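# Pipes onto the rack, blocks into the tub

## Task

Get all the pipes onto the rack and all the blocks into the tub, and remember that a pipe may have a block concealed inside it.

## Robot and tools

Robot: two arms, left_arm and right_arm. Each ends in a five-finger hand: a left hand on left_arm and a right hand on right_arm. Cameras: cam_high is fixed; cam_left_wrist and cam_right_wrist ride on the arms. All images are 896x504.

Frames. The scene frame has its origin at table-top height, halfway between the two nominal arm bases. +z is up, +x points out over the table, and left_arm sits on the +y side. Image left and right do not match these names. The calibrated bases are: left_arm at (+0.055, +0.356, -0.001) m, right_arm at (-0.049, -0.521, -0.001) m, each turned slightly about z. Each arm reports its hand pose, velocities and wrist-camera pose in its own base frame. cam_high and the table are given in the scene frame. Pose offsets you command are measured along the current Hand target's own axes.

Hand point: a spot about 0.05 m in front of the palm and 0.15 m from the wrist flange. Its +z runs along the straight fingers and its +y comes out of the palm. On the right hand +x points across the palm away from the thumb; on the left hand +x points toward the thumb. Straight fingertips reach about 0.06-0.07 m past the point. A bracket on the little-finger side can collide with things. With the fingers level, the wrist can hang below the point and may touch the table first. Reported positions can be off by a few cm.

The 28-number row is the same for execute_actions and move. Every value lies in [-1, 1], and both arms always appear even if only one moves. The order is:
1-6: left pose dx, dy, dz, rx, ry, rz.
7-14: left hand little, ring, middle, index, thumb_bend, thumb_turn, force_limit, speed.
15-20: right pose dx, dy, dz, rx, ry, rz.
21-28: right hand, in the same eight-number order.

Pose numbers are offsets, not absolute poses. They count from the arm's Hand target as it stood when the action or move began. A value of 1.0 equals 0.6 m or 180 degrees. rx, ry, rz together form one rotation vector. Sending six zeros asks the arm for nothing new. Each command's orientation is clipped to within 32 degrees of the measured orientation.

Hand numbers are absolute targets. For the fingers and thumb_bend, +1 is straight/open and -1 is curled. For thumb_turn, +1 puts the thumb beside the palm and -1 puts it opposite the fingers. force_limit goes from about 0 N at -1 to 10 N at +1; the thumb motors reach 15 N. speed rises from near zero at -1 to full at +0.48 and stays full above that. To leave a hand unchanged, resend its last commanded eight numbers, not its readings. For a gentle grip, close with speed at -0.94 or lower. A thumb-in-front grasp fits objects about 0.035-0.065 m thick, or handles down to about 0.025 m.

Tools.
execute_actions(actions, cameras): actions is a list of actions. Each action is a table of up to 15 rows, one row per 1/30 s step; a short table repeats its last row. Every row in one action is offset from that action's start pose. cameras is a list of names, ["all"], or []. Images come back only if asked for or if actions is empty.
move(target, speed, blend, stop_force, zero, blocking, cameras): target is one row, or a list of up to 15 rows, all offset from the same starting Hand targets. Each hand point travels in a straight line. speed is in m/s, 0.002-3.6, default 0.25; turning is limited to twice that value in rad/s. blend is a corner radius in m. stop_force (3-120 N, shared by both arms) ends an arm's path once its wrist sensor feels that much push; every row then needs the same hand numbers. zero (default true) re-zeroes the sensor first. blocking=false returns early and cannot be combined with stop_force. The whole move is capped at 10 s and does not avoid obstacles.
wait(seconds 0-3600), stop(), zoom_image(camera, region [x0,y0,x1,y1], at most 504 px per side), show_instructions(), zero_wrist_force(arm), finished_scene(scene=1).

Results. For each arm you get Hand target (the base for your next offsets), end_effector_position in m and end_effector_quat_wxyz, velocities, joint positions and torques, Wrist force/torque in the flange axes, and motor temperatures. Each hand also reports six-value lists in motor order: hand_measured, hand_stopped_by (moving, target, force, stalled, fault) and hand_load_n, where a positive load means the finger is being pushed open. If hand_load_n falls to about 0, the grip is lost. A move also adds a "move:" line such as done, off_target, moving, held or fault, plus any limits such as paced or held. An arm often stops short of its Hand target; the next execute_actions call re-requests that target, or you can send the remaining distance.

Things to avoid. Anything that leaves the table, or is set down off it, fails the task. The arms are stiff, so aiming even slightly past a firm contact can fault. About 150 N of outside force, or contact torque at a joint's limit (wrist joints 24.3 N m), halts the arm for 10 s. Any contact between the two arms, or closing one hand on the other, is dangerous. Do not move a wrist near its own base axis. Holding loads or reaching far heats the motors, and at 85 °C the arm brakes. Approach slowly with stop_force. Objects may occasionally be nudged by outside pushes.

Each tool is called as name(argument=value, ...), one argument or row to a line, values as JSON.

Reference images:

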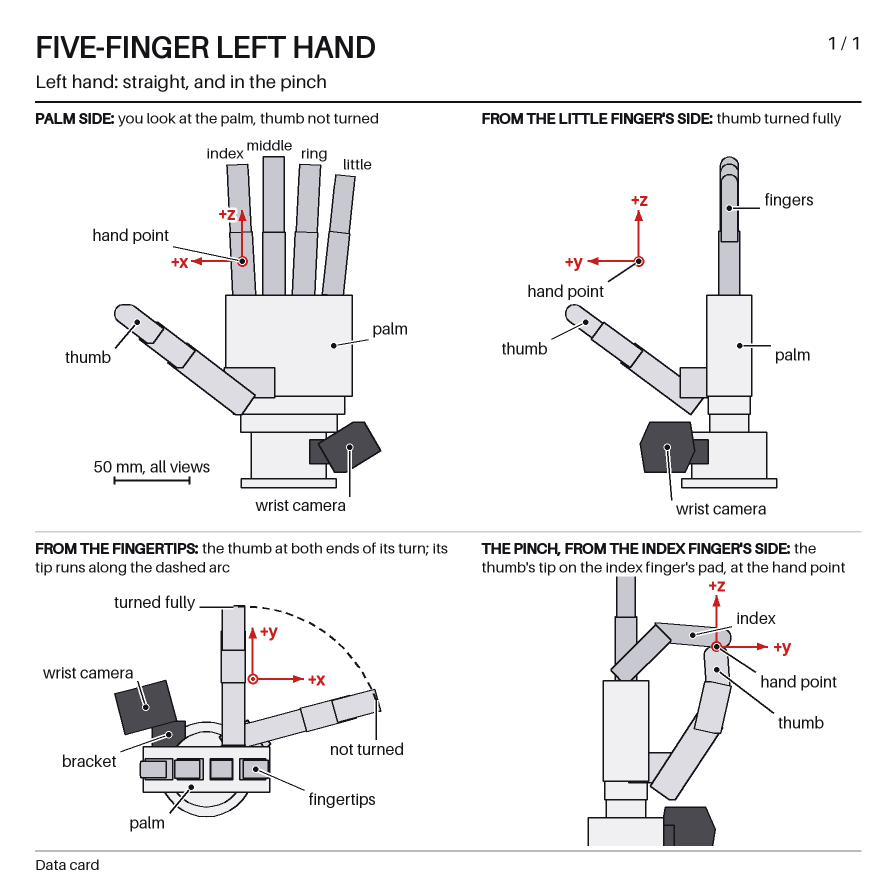

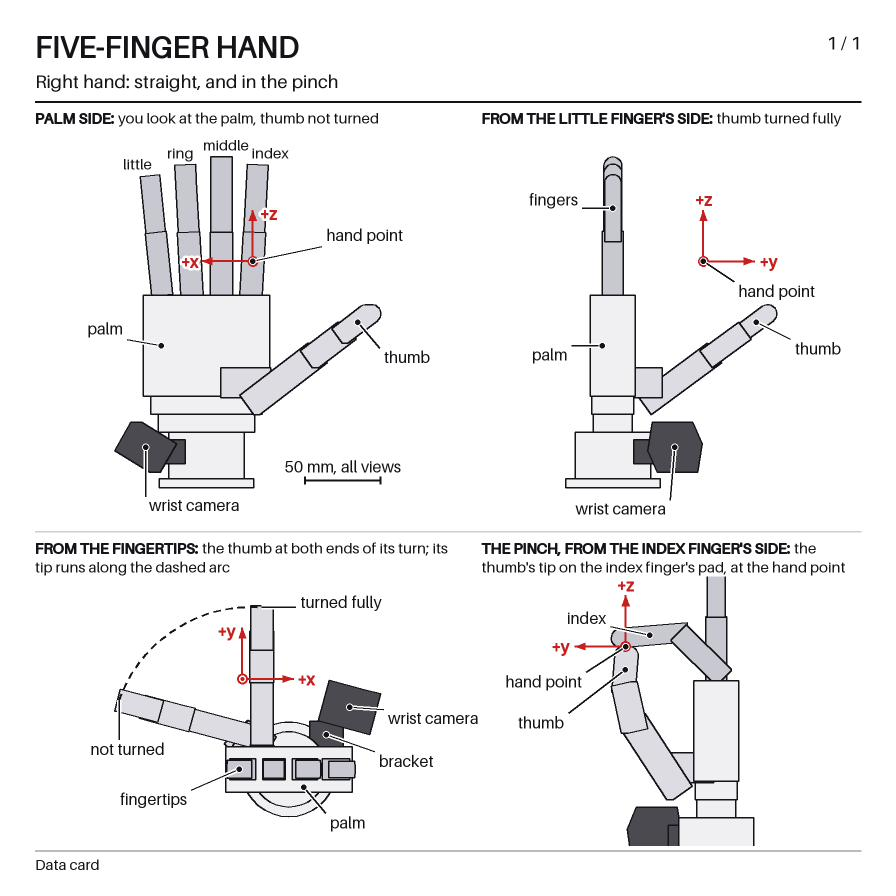

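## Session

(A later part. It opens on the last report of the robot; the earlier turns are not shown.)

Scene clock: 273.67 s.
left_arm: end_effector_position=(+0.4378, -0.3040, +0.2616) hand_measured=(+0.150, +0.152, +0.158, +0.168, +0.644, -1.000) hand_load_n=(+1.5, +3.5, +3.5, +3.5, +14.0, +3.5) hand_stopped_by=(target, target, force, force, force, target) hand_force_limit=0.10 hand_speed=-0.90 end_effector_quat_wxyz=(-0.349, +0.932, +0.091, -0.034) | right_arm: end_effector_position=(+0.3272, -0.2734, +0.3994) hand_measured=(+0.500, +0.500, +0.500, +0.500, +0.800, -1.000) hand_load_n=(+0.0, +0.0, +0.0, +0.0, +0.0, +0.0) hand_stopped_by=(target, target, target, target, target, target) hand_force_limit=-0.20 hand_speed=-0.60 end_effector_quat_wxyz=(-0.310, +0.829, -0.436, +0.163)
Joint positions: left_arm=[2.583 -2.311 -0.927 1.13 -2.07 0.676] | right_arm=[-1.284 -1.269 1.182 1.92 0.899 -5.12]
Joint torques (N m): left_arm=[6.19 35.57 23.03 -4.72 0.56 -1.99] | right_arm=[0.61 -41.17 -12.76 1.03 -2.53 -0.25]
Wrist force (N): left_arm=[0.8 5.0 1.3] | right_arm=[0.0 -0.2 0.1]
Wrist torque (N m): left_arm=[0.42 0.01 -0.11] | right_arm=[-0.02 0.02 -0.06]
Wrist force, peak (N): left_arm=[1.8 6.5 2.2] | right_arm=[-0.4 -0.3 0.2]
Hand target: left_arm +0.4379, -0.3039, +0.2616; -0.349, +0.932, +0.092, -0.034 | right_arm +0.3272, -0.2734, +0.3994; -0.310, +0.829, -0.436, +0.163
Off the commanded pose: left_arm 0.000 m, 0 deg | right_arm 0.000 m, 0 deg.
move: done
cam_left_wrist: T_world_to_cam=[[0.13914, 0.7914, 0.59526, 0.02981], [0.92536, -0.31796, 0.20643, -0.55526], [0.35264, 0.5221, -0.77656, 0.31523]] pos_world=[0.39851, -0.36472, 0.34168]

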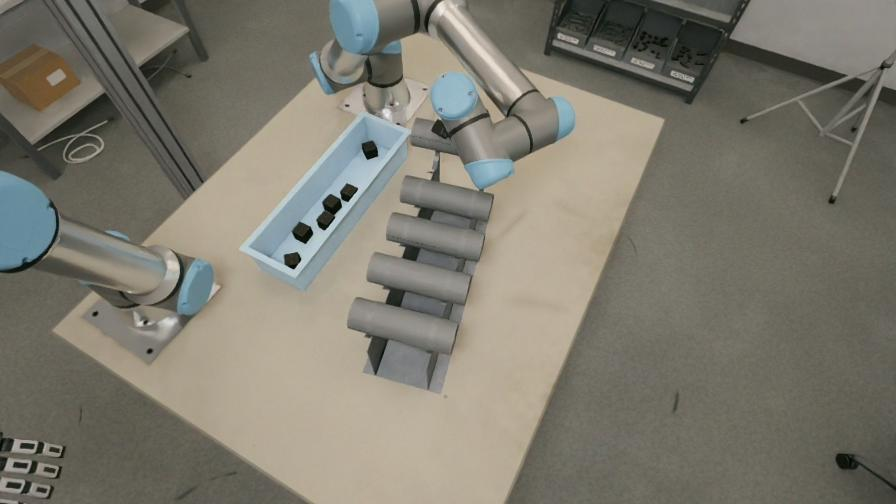

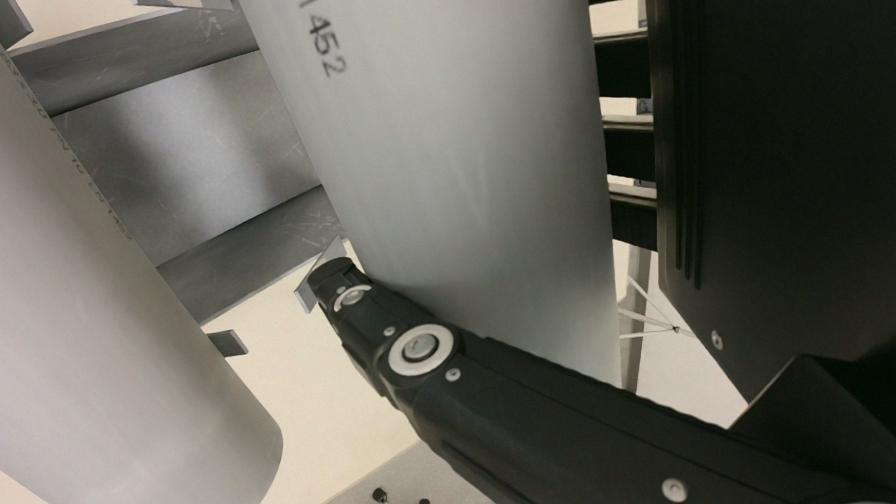

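move(
  target=[0,0.0413,0.045,0,0.0018,0.0021,0.15,0.15,0.15,0.15,0.54,-1,0.1,-0.9,0,0,0,0,0,0,0.5,0.5,0.5,0.5,0.8,-1,-0.2,-0.6],
  speed=0.05,
  cameras=["cam_high","cam_left_wrist"],
)

zoom_image(
  camera="cam_high",
  region=[380, 80, 600, 220],
)

zoom_image(
  camera="cam_left_wrist",
  region=[0, 0, 400, 400],
)

Scene clock: 277.83 s.
left_arm: end_effector_position=(+0.4381, -0.3049, +0.2248) hand_measured=(+0.150, +0.152, +0.158, +0.168, +0.644, -1.000) hand_load_n=(+1.0, +3.5, +3.5, +3.5, +14.0, +4.0) hand_stopped_by=(target, target, force, force, force, target) hand_force_limit=0.10 hand_speed=-0.90 end_effector_quat_wxyz=(-0.349, +0.932, +0.087, -0.033) | right_arm: end_effector_position=(+0.3272, -0.2734, +0.3994) hand_measured=(+0.500, +0.500, +0.500, +0.500, +0.800, -1.000) hand_load_n=(+0.0, +0.0, +0.0, +0.0, +0.0, +0.0) hand_stopped_by=(target, target, target, target, target, target) hand_force_limit=-0.20 hand_speed=-0.60 end_effector_quat_wxyz=(-0.310, +0.829, -0.436, +0.163)
Joint positions: left_arm=[2.581 -2.326 -0.995 1.215 -2.073 0.683] | right_arm=[-1.284 -1.269 1.182 1.92 0.899 -5.12]
Joint torques (N m): left_arm=[-7.59 54.49 24.12 -4.38 -2.16 0.64] | right_arm=[1.46 -40.64 -12.62 1.24 -2.42 -0.16]
Wrist force (N): left_arm=[0.8 4.9 1.1] | right_arm=[-0.1 -0.1 0.0]
Wrist torque (N m): left_arm=[0.41 -0.01 -0.12] | right_arm=[-0.01 0.03 -0.07]
Wrist force, peak (N): left_arm=[0.8 5.6 1.6] | right_arm=[-0.4 -0.2 0.2]
Hand target: left_arm +0.4381, -0.3049, +0.2249; -0.349, +0.933, +0.088, -0.032 | right_arm +0.3272, -0.2734, +0.3994; -0.310, +0.829, -0.436, +0.163
Off the commanded pose: left_arm 0.000 m, 0 deg | right_arm 0.000 m, 0 deg.
move: done
cam_left_wrist: T_world_to_cam=[[0.14603, 0.79007, 0.59537, 0.04896], [0.92271, -0.32581, 0.20604, -0.54936], [0.35676, 0.51926, -0.77659, 0.28424]] pos_world=[0.39834, -0.36526, 0.30478]

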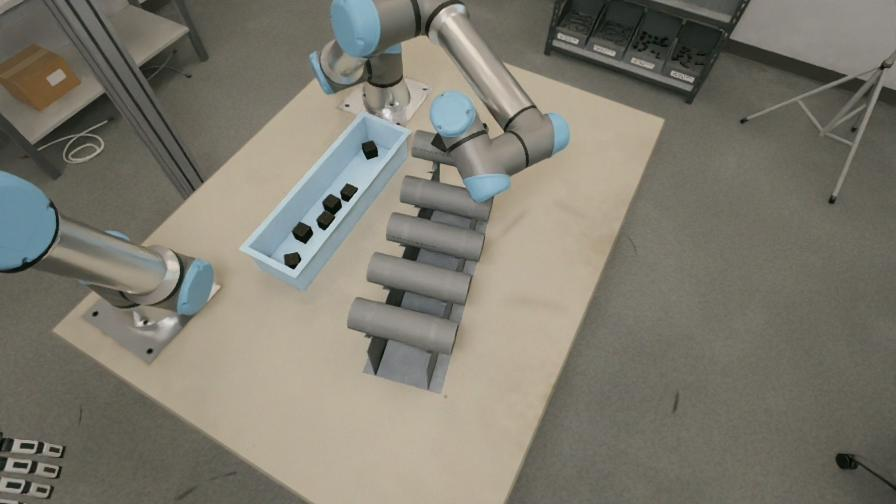

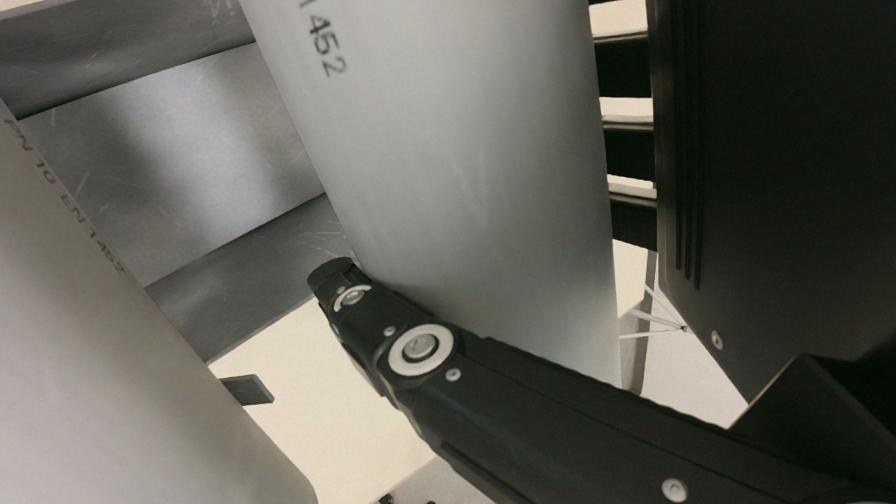

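Scaled by 2.291.

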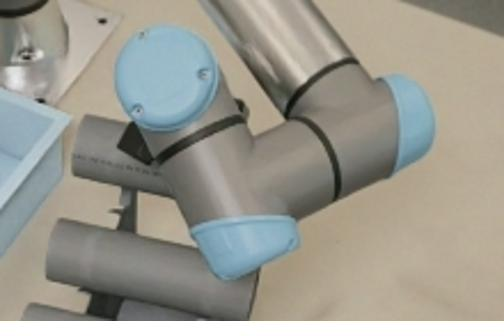

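Scaled by 1.260.

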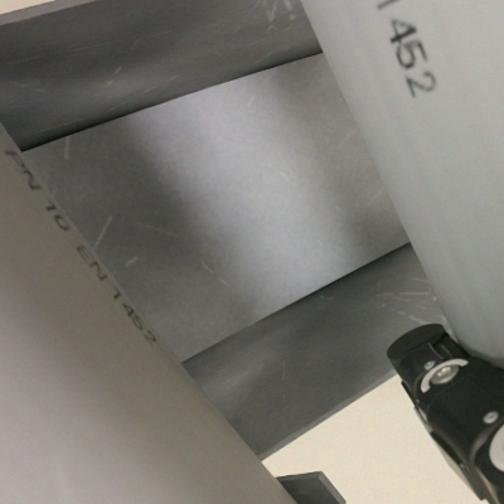

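move(
  target=[-0.005,0.0426,0.0491,0,0,0,0.15,0.15,0.15,0.15,0.54,-1,0.1,-0.9,0,0,0,0,0,0,0.5,0.5,0.5,0.5,0.8,-1,-0.2,-0.6],
  speed=0.012,
  stop_force=4,
  cameras=["cam_high","cam_left_wrist"],
)

zoom_image(
  camera="cam_high",
  region=[380, 80, 600, 220],
)

Scene clock: 283.30 s.
left_arm: end_effector_position=(+0.4354, -0.3054, +0.1893) hand_measured=(+0.150, +0.152, +0.158, +0.166, +0.644, -1.000) hand_load_n=(+1.5, +3.5, +2.0, +2.0, +13.5, +3.0) hand_stopped_by=(target, target, force, force, force, target) hand_force_limit=0.10 hand_speed=-0.90 end_effector_quat_wxyz=(-0.349, +0.933, +0.088, -0.032) | right_arm: end_effector_position=(+0.3272, -0.2734, +0.3994) hand_measured=(+0.500, +0.500, +0.500, +0.500, +0.800, -1.000) hand_load_n=(+0.0, +0.0, +0.0, +0.0, +0.0, +0.0) hand_stopped_by=(target, target, target, target, target, target) hand_force_limit=-0.20 hand_speed=-0.60 end_effector_quat_wxyz=(-0.310, +0.829, -0.436, +0.163)
Joint positions: left_arm=[2.578 -2.342 -1.058 1.294 -2.071 0.68] | right_arm=[-1.284 -1.269 1.182 1.92 0.899 -5.12]
Joint torques (N m): left_arm=[9.07 54.07 21.96 -4.03 -1.71 1.35] | right_arm=[0.15 -40.11 -11.98 1.07 -2.57 -0.3]
Wrist force (N): left_arm=[0.8 6.4 -3.0] | right_arm=[-0.2 0.0 0.1]
Wrist torque (N m): left_arm=[0.43 0.05 0.01] | right_arm=[0.00 0.04 -0.07]
Wrist force, peak (N): left_arm=[3.3 10.4 -11.5] | right_arm=[-0.4 -0.3 -0.1]
Hand target: left_arm +0.4354, -0.3054, +0.1893; -0.349, +0.933, +0.088, -0.032 (not the last commanded pose) | right_arm +0.3272, -0.2734, +0.3994; -0.310, +0.829, -0.436, +0.163
Off the commanded pose: left_arm 0.003 m, 0 deg | right_arm 0.000 m, 0 deg.
move: contact (left_arm)
cam_left_wrist: T_world_to_cam=[[0.14583, 0.79018, 0.59528, 0.07104], [0.92267, -0.32573, 0.20635, -0.53966], [0.35696, 0.51915, -0.77657, 0.25781]] pos_world=[0.39554, -0.36576, 0.26928]

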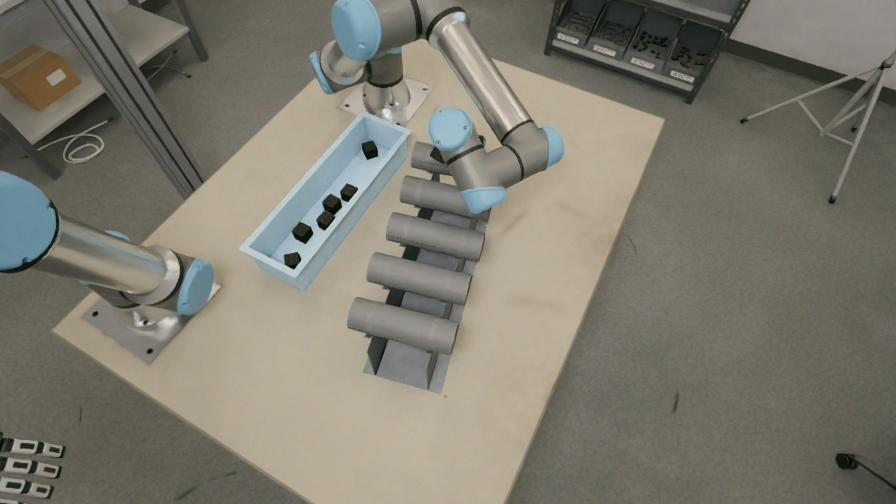

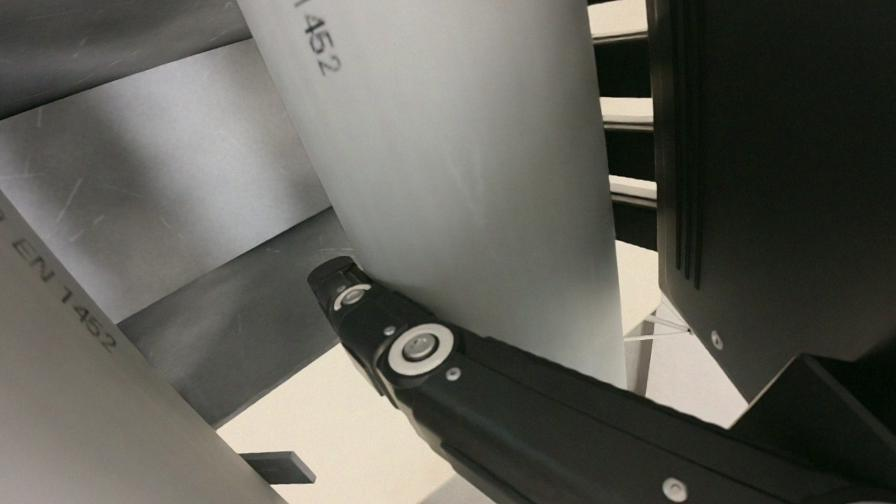

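Scaled by 2.291.

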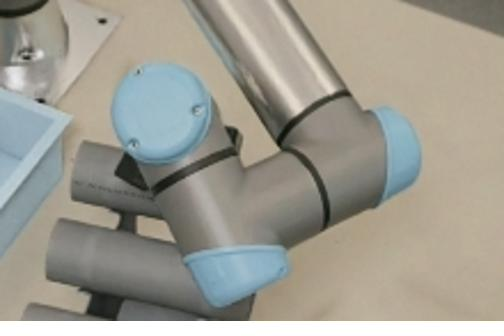

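move(
  target=[0,0.0025,-0.0022,0,0,0,0.15,0.15,0.15,0.15,0.54,-1,0.1,-0.9,0,0,0,0,0,0,0.5,0.5,0.5,0.5,0.8,-1,-0.2,-0.6],
  speed=0.01,
)

Scene clock: 284.10 s.
left_arm: end_effector_position=(+0.4358, -0.3073, +0.1893) hand_measured=(+0.150, +0.152, +0.158, +0.168, +0.644, -1.000) hand_load_n=(+3.5, +5.5, +5.0, +4.0, +10.0, +3.0) hand_stopped_by=(target, target, force, force, force, target) hand_force_limit=0.10 hand_speed=-0.90 end_effector_quat_wxyz=(-0.349, +0.932, +0.088, -0.032) | right_arm: end_effector_position=(+0.3272, -0.2734, +0.3994) hand_measured=(+0.500, +0.500, +0.500, +0.500, +0.800, -1.000) hand_load_n=(+0.0, +0.0, +0.0, +0.0, +0.0, +0.0) hand_stopped_by=(target, target, target, target, target, target) hand_force_limit=-0.20 hand_speed=-0.60 end_effector_quat_wxyz=(-0.310, +0.829, -0.436, +0.163)
Joint positions: left_arm=[2.575 -2.347 -1.051 1.29 -2.07 0.677] | right_arm=[-1.284 -1.269 1.182 1.92 0.899 -5.12]
Joint torques (N m): left_arm=[-12.82 42.8 11.72 1.96 3.69 -0.29] | right_arm=[0.33 -40.42 -14.11 1.02 -2.36 -0.15]
Wrist force (N): left_arm=[1.7 -14.8 5.4] | right_arm=[-0.3 -0.2 0.1]
Wrist torque (N m): left_arm=[-0.31 0.15 0.62] | right_arm=[-0.02 0.06 -0.08]
Wrist force, peak (N): left_arm=[1.7 -14.8 5.4] | right_arm=[-0.1 -0.4 0.0]
Hand target: left_arm +0.4358, -0.3073, +0.1893; -0.349, +0.933, +0.088, -0.032 | right_arm +0.3272, -0.2734, +0.3994; -0.310, +0.829, -0.436, +0.163
Off the commanded pose: left_arm 0.000 m, 0 deg | right_arm 0.000 m, 0 deg.
move: done

move(
  target=[0,-0.002,0.0018,0,0,0,0.15,0.15,0.15,0.15,0.54,-1,0.1,-0.9,0,0,0,0,0,0,0.5,0.5,0.5,0.5,0.8,-1,-0.2,-0.6],
  speed=0.01,
)

Scene clock: 285.00 s.
left_arm: end_effector_position=(+0.4355, -0.3058, +0.1893) hand_measured=(+0.150, +0.152, +0.158, +0.168, +0.644, -1.000) hand_load_n=(+1.0, +3.0, +2.5, +3.0, +11.5, +3.0) hand_stopped_by=(target, target, force, force, force, target) hand_force_limit=0.10 hand_speed=-0.90 end_effector_quat_wxyz=(-0.349, +0.933, +0.087, -0.032) | right_arm: end_effector_position=(+0.3272, -0.2734, +0.3994) hand_measured=(+0.500, +0.500, +0.500, +0.500, +0.800, -1.000) hand_load_n=(+0.0, +0.0, +0.0, +0.0, +0.0, +0.0) hand_stopped_by=(target, target, target, target, target, target) hand_force_limit=-0.20 hand_speed=-0.60 end_effector_quat_wxyz=(-0.310, +0.829, -0.436, +0.163)
Joint positions: left_arm=[2.577 -2.343 -1.057 1.294 -2.071 0.679] | right_arm=[-1.284 -1.269 1.182 1.92 0.899 -5.12]
Joint torques (N m): left_arm=[7.53 38.53 22.93 -4.77 -2.83 -0.68] | right_arm=[0.75 -40.47 -12.61 1.2 -2.62 -0.25]
Wrist force (N): left_arm=[0.4 5.2 1.1] | right_arm=[-0.3 -0.2 0.1]
Wrist torque (N m): left_arm=[0.47 0.07 -0.13] | right_arm=[-0.03 0.06 -0.08]
Wrist force, peak (N): left_arm=[2.0 -15.5 4.7] | right_arm=[-0.3 -0.3 0.2]
Hand target: left_arm +0.4355, -0.3058, +0.1893; -0.349, +0.933, +0.088, -0.032 | right_arm +0.3272, -0.2734, +0.3994; -0.310, +0.829, -0.436, +0.163
Off the commanded pose: left_arm 0.000 m, 0 deg | right_arm 0.000 m, 0 deg.
move: done

move(
  target=[0,0.0055,0.0063,0,0,0,0.15,0.15,0.15,0.15,0.54,-1,0.1,-0.9,0,0,0,0,0,0,0.5,0.5,0.5,0.5,0.8,-1,-0.2,-0.6],
  speed=0.006,
  stop_force=5,
)

Scene clock: 286.40 s.
left_arm: end_effector_position=(+0.4355, -0.3058, +0.1888) hand_measured=(+0.150, +0.152, +0.158, +0.168, +0.644, -1.000) hand_load_n=(+1.5, +3.5, +2.0, +2.0, +11.5, +2.0) hand_stopped_by=(target, target, force, force, force, target) hand_force_limit=0.10 hand_speed=-0.90 end_effector_quat_wxyz=(-0.349, +0.933, +0.088, -0.032) | right_arm: end_effector_position=(+0.3272, -0.2734, +0.3994) hand_measured=(+0.500, +0.500, +0.500, +0.500, +0.800, -1.000) hand_load_n=(+0.0, +0.0, +0.0, +0.0, +0.0, +0.0) hand_stopped_by=(target, target, target, target, target, target) hand_force_limit=-0.20 hand_speed=-0.60 end_effector_quat_wxyz=(-0.310, +0.829, -0.436, +0.163)
Joint positions: left_arm=[2.577 -2.344 -1.058 1.295 -2.071 0.679] | right_arm=[-1.284 -1.269 1.182 1.92 0.899 -5.12]
Joint torques (N m): left_arm=[7.91 54.12 23.21 -4.6 0.66 -1.58] | right_arm=[1.52 -40.11 -12.38 0.93 -2.5 -0.17]
Wrist force (N): left_arm=[0.7 5.7 -1.5] | right_arm=[-0.1 -0.3 0.1]
Wrist torque (N m): left_arm=[0.51 0.06 0.00] | right_arm=[-0.05 0.03 -0.07]
Wrist force, peak (N): left_arm=[0.7 6.4 -1.5] | right_arm=[-0.3 -0.3 0.2]
Hand target: left_arm +0.4355, -0.3058, +0.1888; -0.349, +0.933, +0.088, -0.032 (not the last commanded pose) | right_arm +0.3272, -0.2734, +0.3994; -0.310, +0.829, -0.436, +0.163
Off the commanded pose: left_arm 0.005 m, 0 deg | right_arm 0.000 m, 0 deg.
move: contact (left_arm)

move(
  target=[0,0,0,0,0,0,0.5,0.5,0.5,0.5,0.8,-1,-0.2,-0.6,0,0,0,0,0,0,0.5,0.5,0.5,0.5,0.8,-1,-0.2,-0.6],
  cameras=["cam_high","cam_left_wrist"],
)

zoom_image(
  camera="cam_high",
  region=[380, 80, 600, 220],
)

Scene clock: 287.37 s.
left_arm: end_effector_position=(+0.4355, -0.3058, +0.1888) hand_measured=(+0.500, +0.500, +0.500, +0.500, +0.800, -1.000) hand_load_n=(+0.0, +0.0, +0.0, +0.0, +0.0, +0.0) hand_stopped_by=(target, target, target, target, target, target) hand_force_limit=-0.20 hand_speed=-0.60 end_effector_quat_wxyz=(-0.349, +0.933, +0.088, -0.032) | right_arm: end_effector_position=(+0.3272, -0.2734, +0.3994) hand_measured=(+0.500, +0.500, +0.500, +0.500, +0.800, -1.000) hand_load_n=(+0.0, +0.0, +0.0, +0.0, +0.0, +0.0) hand_stopped_by=(target, target, target, target, target, target) hand_force_limit=-0.20 hand_speed=-0.60 end_effector_quat_wxyz=(-0.310, +0.829, -0.436, +0.163)
Joint positions: left_arm=[2.577 -2.344 -1.058 1.295 -2.071 0.679] | right_arm=[-1.284 -1.269 1.182 1.92 0.899 -5.12]
Joint torques (N m): left_arm=[7.5 48.82 15.13 -3.54 -2.48 -1.17] | right_arm=[0.17 -41.17 -12.99 1.09 -2.36 -0.15]
Wrist force (N): left_arm=[0.6 3.4 0.1] | right_arm=[-0.2 0.0 0.1]
Wrist torque (N m): left_arm=[0.29 -0.02 -0.04] | right_arm=[0.00 0.05 -0.07]
Wrist force, peak (N): left_arm=[1.7 8.5 -7.0] | right_arm=[-0.2 -0.3 0.3]
Hand target: left_arm +0.4355, -0.3058, +0.1888; -0.349, +0.933, +0.088, -0.032 | right_arm +0.3272, -0.2734, +0.3994; -0.310, +0.829, -0.436, +0.163
Off the commanded pose: left_arm 0.000 m, 0 deg | right_arm 0.000 m, 0 deg.
move: done
cam_left_wrist: T_world_to_cam=[[0.14582, 0.79018, 0.59527, 0.07165], [0.92267, -0.32572, 0.20636, -0.53978], [0.35696, 0.51915, -0.77657, 0.25759]] pos_world=[0.39564, -0.36616, 0.26878]

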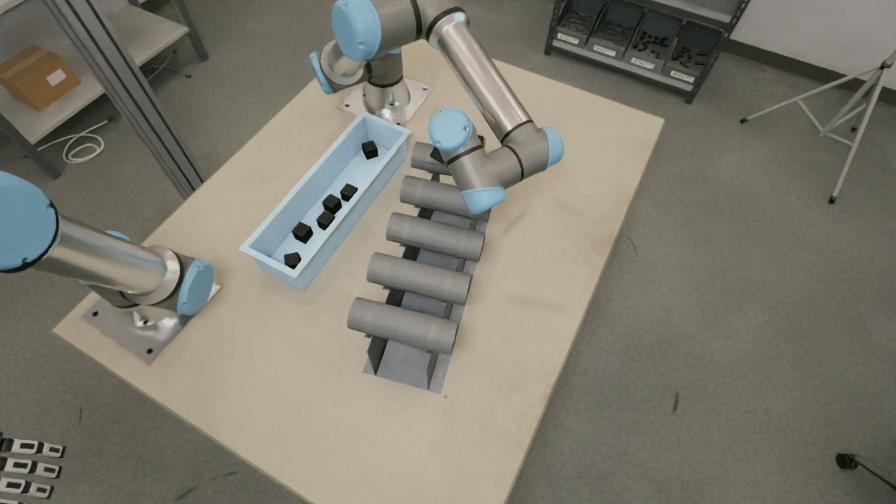

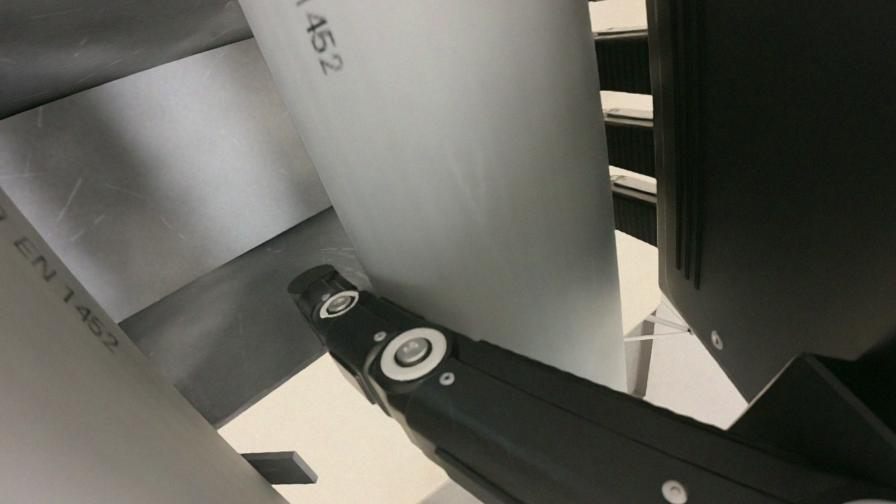

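Scaled by 2.291.

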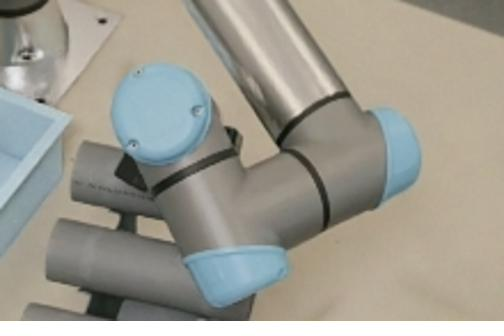

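move(
  target=[
    [0,-0.0656,-0.0755,0,0,0,0.5,0.5,0.5,0.5,0.8,-1,-0.2,-0.6,0,0,0,0,0,0,0.5,0.5,0.5,0.5,0.8,-1,-0.2,-0.6],
    [0,-0.186,-0.2139,0,0,0,0.5,0.5,0.5,0.5,0.8,-1,-0.2,-0.6,0,0,0,0,0,0,0.5,0.5,0.5,0.5,0.8,-1,-0.2,-0.6],
  ],
  speed=[0.06,0.15],
  blend=[0.01,0],
  cameras=["cam_high","cam_left_wrist"],
)

zoom_image(
  camera="cam_left_wrist",
  region=[100, 50, 550, 450],
)

Scene clock: 290.00 s.
left_arm: end_effector_position=(+0.4351, -0.3055, +0.3455) hand_measured=(+0.500, +0.500, +0.500, +0.500, +0.800, -1.000) hand_load_n=(+0.0, +0.0, +0.0, +0.0, +0.0, +0.0) hand_stopped_by=(target, target, target, target, target, target) hand_force_limit=-0.20 hand_speed=-0.60 end_effector_quat_wxyz=(-0.349, +0.933, +0.087, -0.032) end_effector_velocity=(+0.000, +0.000, +0.002) end_effector_angular_velocity=(+0.001, +0.001, +0.000) | right_arm: end_effector_position=(+0.3272, -0.2734, +0.3994) hand_measured=(+0.500, +0.500, +0.500, +0.500, +0.800, -1.000) hand_load_n=(+0.0, +0.0, +0.0, +0.0, +0.0, +0.0) hand_stopped_by=(target, target, target, target, target, target) hand_force_limit=-0.20 hand_speed=-0.60 end_effector_quat_wxyz=(-0.310, +0.829, -0.436, +0.163)
Joint positions: left_arm=[2.577 -2.307 -0.717 0.92 -2.072 0.679] | right_arm=[-1.284 -1.269 1.182 1.92 0.899 -5.12]
Joint velocities: left_arm=[0 0 0.005 -0.006 0 0] | right_arm=[within noise]
Joint torques (N m): left_arm=[-7.57 54.47 21.28 -4.49 -1.04 1.13] | right_arm=[0.29 -41 -13.59 0.79 -2.69 -0.15]
Wrist force (N): left_arm=[0.2 3.5 -0.1] | right_arm=[-0.2 -0.1 0.2]
Wrist torque (N m): left_arm=[0.30 0.08 -0.11] | right_arm=[-0.02 0.04 -0.07]
Wrist force, peak (N): left_arm=[0.6 4.1 0.6] | right_arm=[-0.4 -0.3 0.2]
Hand target: left_arm +0.4350, -0.3055, +0.3456; -0.349, +0.933, +0.087, -0.032 (not the last commanded pose) | right_arm +0.3272, -0.2734, +0.3994; -0.310, +0.829, -0.436, +0.163
Off the commanded pose: left_arm 0.013 m, 0 deg | right_arm 0.000 m, 0 deg.
move: held (left_arm; a check stopped the path); limits=held
pose unreachable (left arm): on one or more control steps of this call, first in action 0 (counted from 0), this arm could not follow its commanded pose, so it was not sent that pose on those steps. It may still have moved: this result reports where it is.
cause: moving toward the commanded pose would bring two parts of the arm too close to each other (joints 4 (wrist 1) to 6 (wrist 3) lie between them).
cam_left_wrist: T_world_to_cam=[[0.14568, 0.79035, 0.59508, -0.02168], [0.92231, -0.32613, 0.20735, -0.57195], [0.35795, 0.51863, -0.77646, 0.37863]] pos_world=[0.39514, -0.36577, 0.42548]

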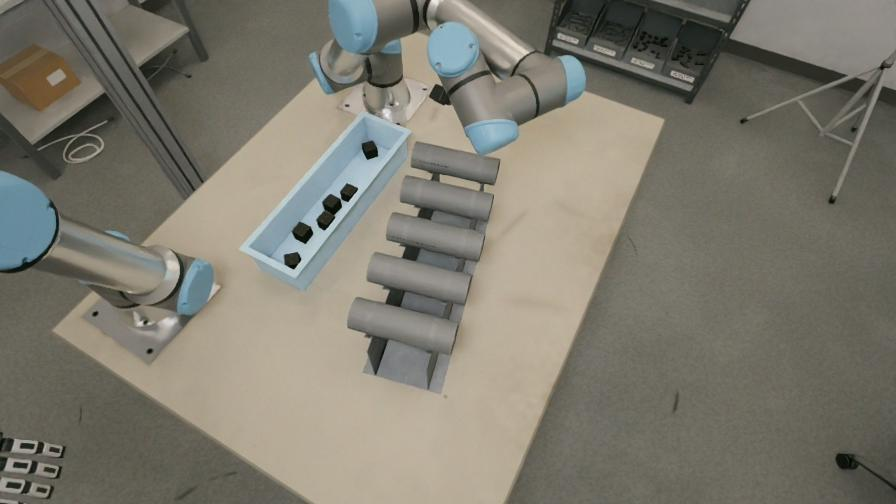

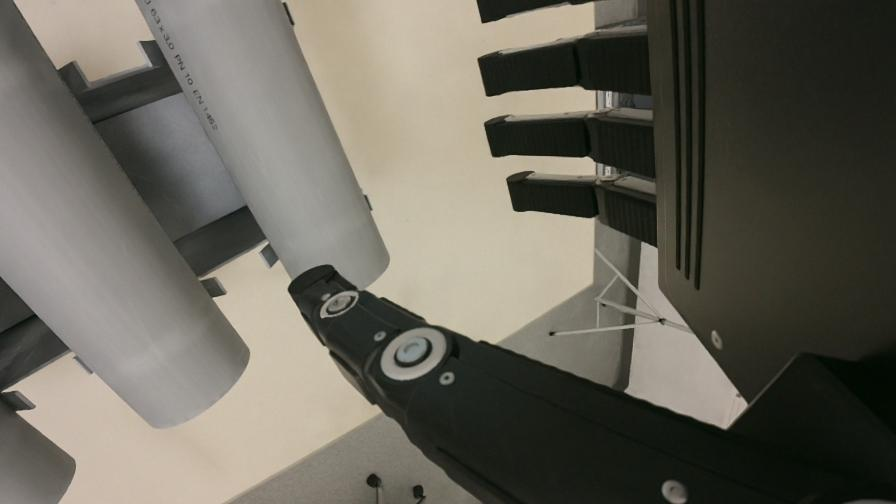

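Scaled by 1.120.

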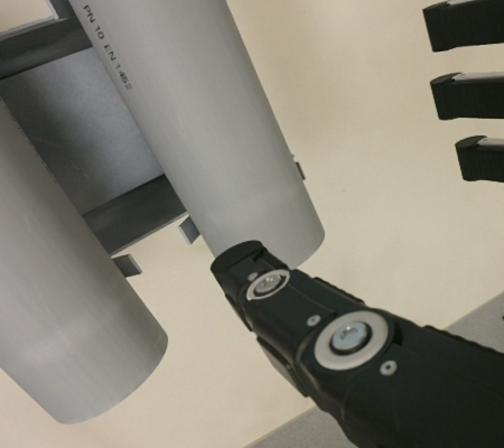

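zoom_image(
  camera="cam_high",
  region=[340, 110, 540, 260],
)

zoom_image(
  camera="cam_high",
  region=[340, 240, 540, 400],
)

zoom_image(
  camera="cam_high",
  region=[220, 100, 440, 310],
)

Scaled by 2.520.

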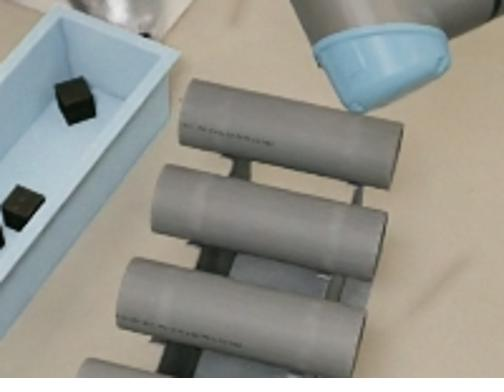

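Scaled by 2.520.

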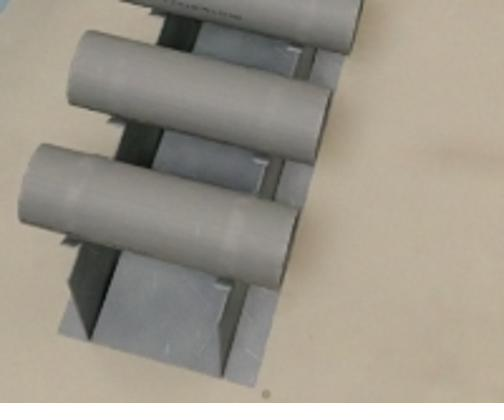

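Scaled by 2.291.

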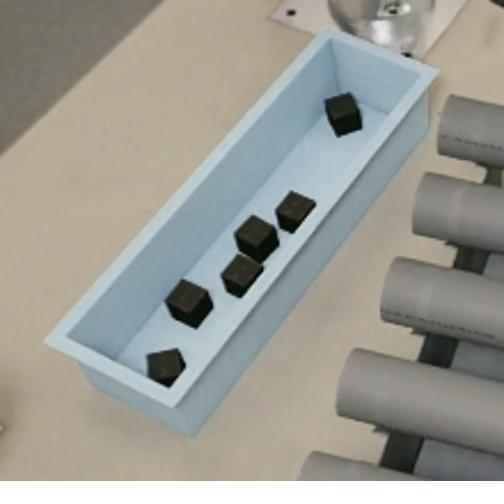

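move(
  target=[0,0,0,0,0.348,0.4006,0.5,0.5,0.5,0.5,0.8,-1,-0.2,-0.6,0,0,0,0,0,0,0.5,0.5,0.5,0.5,0.8,-1,-0.2,-0.6],
  speed=0.5,
)

Scene clock: 293.67 s.
left_arm: end_effector_position=(+0.4350, -0.3054, +0.3456) hand_measured=(+0.500, +0.500, +0.500, +0.500, +0.800, -1.000) hand_load_n=(+0.0, +0.0, +0.0, +0.0, +0.0, +0.0) hand_stopped_by=(target, target, target, target, target, target) hand_force_limit=-0.20 hand_speed=-0.60 end_effector_quat_wxyz=(-0.259, +0.691, -0.632, +0.236) end_effector_velocity=(-0.001, +0.000, +0.001) end_effector_angular_velocity=(+0.002, +0.000, -0.005) | right_arm: end_effector_position=(+0.3272, -0.2734, +0.3994) hand_measured=(+0.500, +0.500, +0.500, +0.500, +0.800, -1.000) hand_load_n=(+0.0, +0.0, +0.0, +0.0, +0.0, +0.0) hand_stopped_by=(target, target, target, target, target, target) hand_force_limit=-0.20 hand_speed=-0.60 end_effector_quat_wxyz=(-0.310, +0.829, -0.436, +0.163)
Joint positions: left_arm=[2.723 -1.794 -1.201 2.075 -1.897 2.743] | right_arm=[-1.284 -1.269 1.182 1.92 0.899 -5.12]
Joint velocities: left_arm=[-0.001 0.001 0 -0.001 0.001 0.005] | right_arm=[within noise]
Joint torques (N m): left_arm=[-7.5 18.78 24.07 -1.89 0.49 1.84] | right_arm=[-0.07 -39.52 -14 1.22 -2.55 -0.23]
Wrist force (N): left_arm=[0.5 3.7 -0.4] | right_arm=[0.0 -0.1 0.1]
Wrist torque (N m): left_arm=[0.41 -0.03 -0.02] | right_arm=[-0.01 0.02 -0.06]
Wrist force, peak (N): left_arm=[0.5 4.0 0.1] | right_arm=[-0.3 -0.4 0.1]
Hand target: left_arm +0.4350, -0.3055, +0.3456; -0.259, +0.691, -0.632, +0.237 | right_arm +0.3272, -0.2734, +0.3994; -0.310, +0.829, -0.436, +0.163
Off the commanded pose: left_arm 0.000 m, 0 deg | right_arm 0.000 m, 0 deg.
move: done

move(
  target=[-0.0748,0.1852,-0.3252,0,0.348,0.4006,0.5,0.5,0.5,0.5,0.8,-1,-0.2,-0.6,0,0,0,0,0,0,0.5,0.5,0.5,0.5,0.8,-1,-0.2,-0.6],
  speed=0.4,
  cameras=["all"],
)

zoom_image(
  camera="cam_high",
  region=[340, 110, 540, 260],
)

Scene clock: 296.70 s.
left_arm: end_effector_position=(+0.2199, -0.2799, +0.4197) hand_measured=(+0.500, +0.500, +0.500, +0.500, +0.800, -1.000) hand_load_n=(+0.0, +0.0, +0.0, +0.0, +0.0, +0.0) hand_stopped_by=(target, target, target, target, target, target) hand_force_limit=-0.20 hand_speed=-0.60 end_effector_quat_wxyz=(+0.000, +0.003, +0.937, -0.350) | right_arm: end_effector_position=(+0.3272, -0.2734, +0.3994) hand_measured=(+0.500, +0.500, +0.500, +0.500, +0.800, -1.000) hand_load_n=(+0.0, +0.0, +0.0, +0.5, -0.5, +0.0) hand_stopped_by=(target, target, target, target, target, target) hand_force_limit=-0.20 hand_speed=-0.60 end_effector_quat_wxyz=(-0.310, +0.829, -0.436, +0.163)
Joint positions: left_arm=[3.033 -1.525 -1.437 1.481 -0.86 4.577] | right_arm=[-1.284 -1.269 1.182 1.92 0.899 -5.12]
Joint torques (N m): left_arm=[8.15 11.12 24.79 -3.6 -0.92 1.18] | right_arm=[-0.46 -40.12 -13.95 1.19 -2.74 -0.09]
Wrist force (N): left_arm=[0.6 3.9 0.0] | right_arm=[-0.1 -0.3 0.2]
Wrist torque (N m): left_arm=[0.41 -0.02 -0.06] | right_arm=[-0.05 0.02 -0.07]
Wrist force, peak (N): left_arm=[0.4 4.3 -0.4] | right_arm=[-0.4 -0.4 0.1]
Hand target: left_arm +0.2199, -0.2799, +0.4197; +0.000, +0.003, +0.937, -0.350 | right_arm +0.3272, -0.2734, +0.3994; -0.310, +0.829, -0.436, +0.163
Off the commanded pose: left_arm 0.000 m, 0 deg | right_arm 0.000 m, 0 deg.
move: done
cam_left_wrist: T_world_to_cam=[[-0.29587, -0.748, 0.5941, -0.38778], [-0.84346, 0.49651, 0.20508, 0.23894], [-0.44838, -0.44042, -0.77781, 0.40947]] pos_world=[0.2704, -0.22835, 0.49987]
cam_right_wrist: T_world_to_cam=[[-0.43236, -0.60106, -0.67215, 0.24834], [-0.89155, 0.39651, 0.21892, 0.31383], [0.13493, 0.69391, -0.70731, 0.54058]] pos_world=[0.31422, -0.35029, 0.48057]

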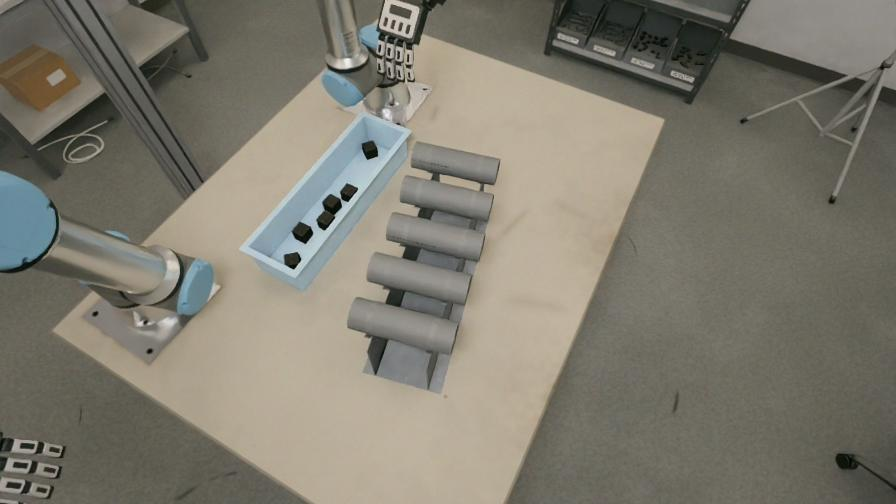

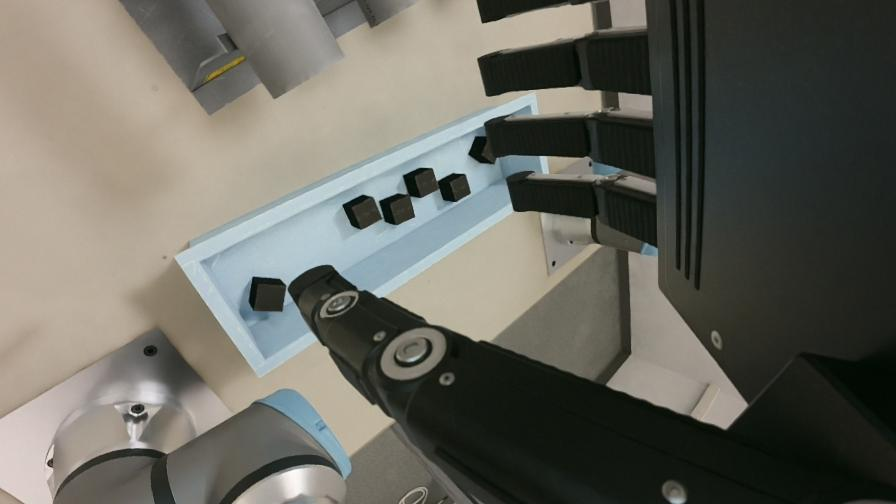

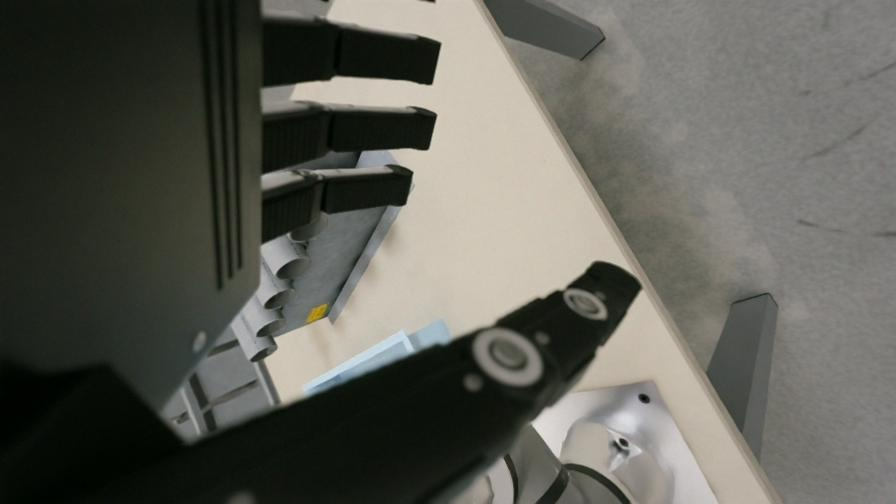

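Scaled by 2.520.

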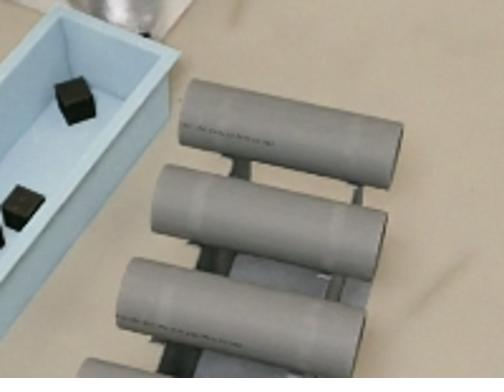

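finished_scene(
)

The scene is finished: the task was done.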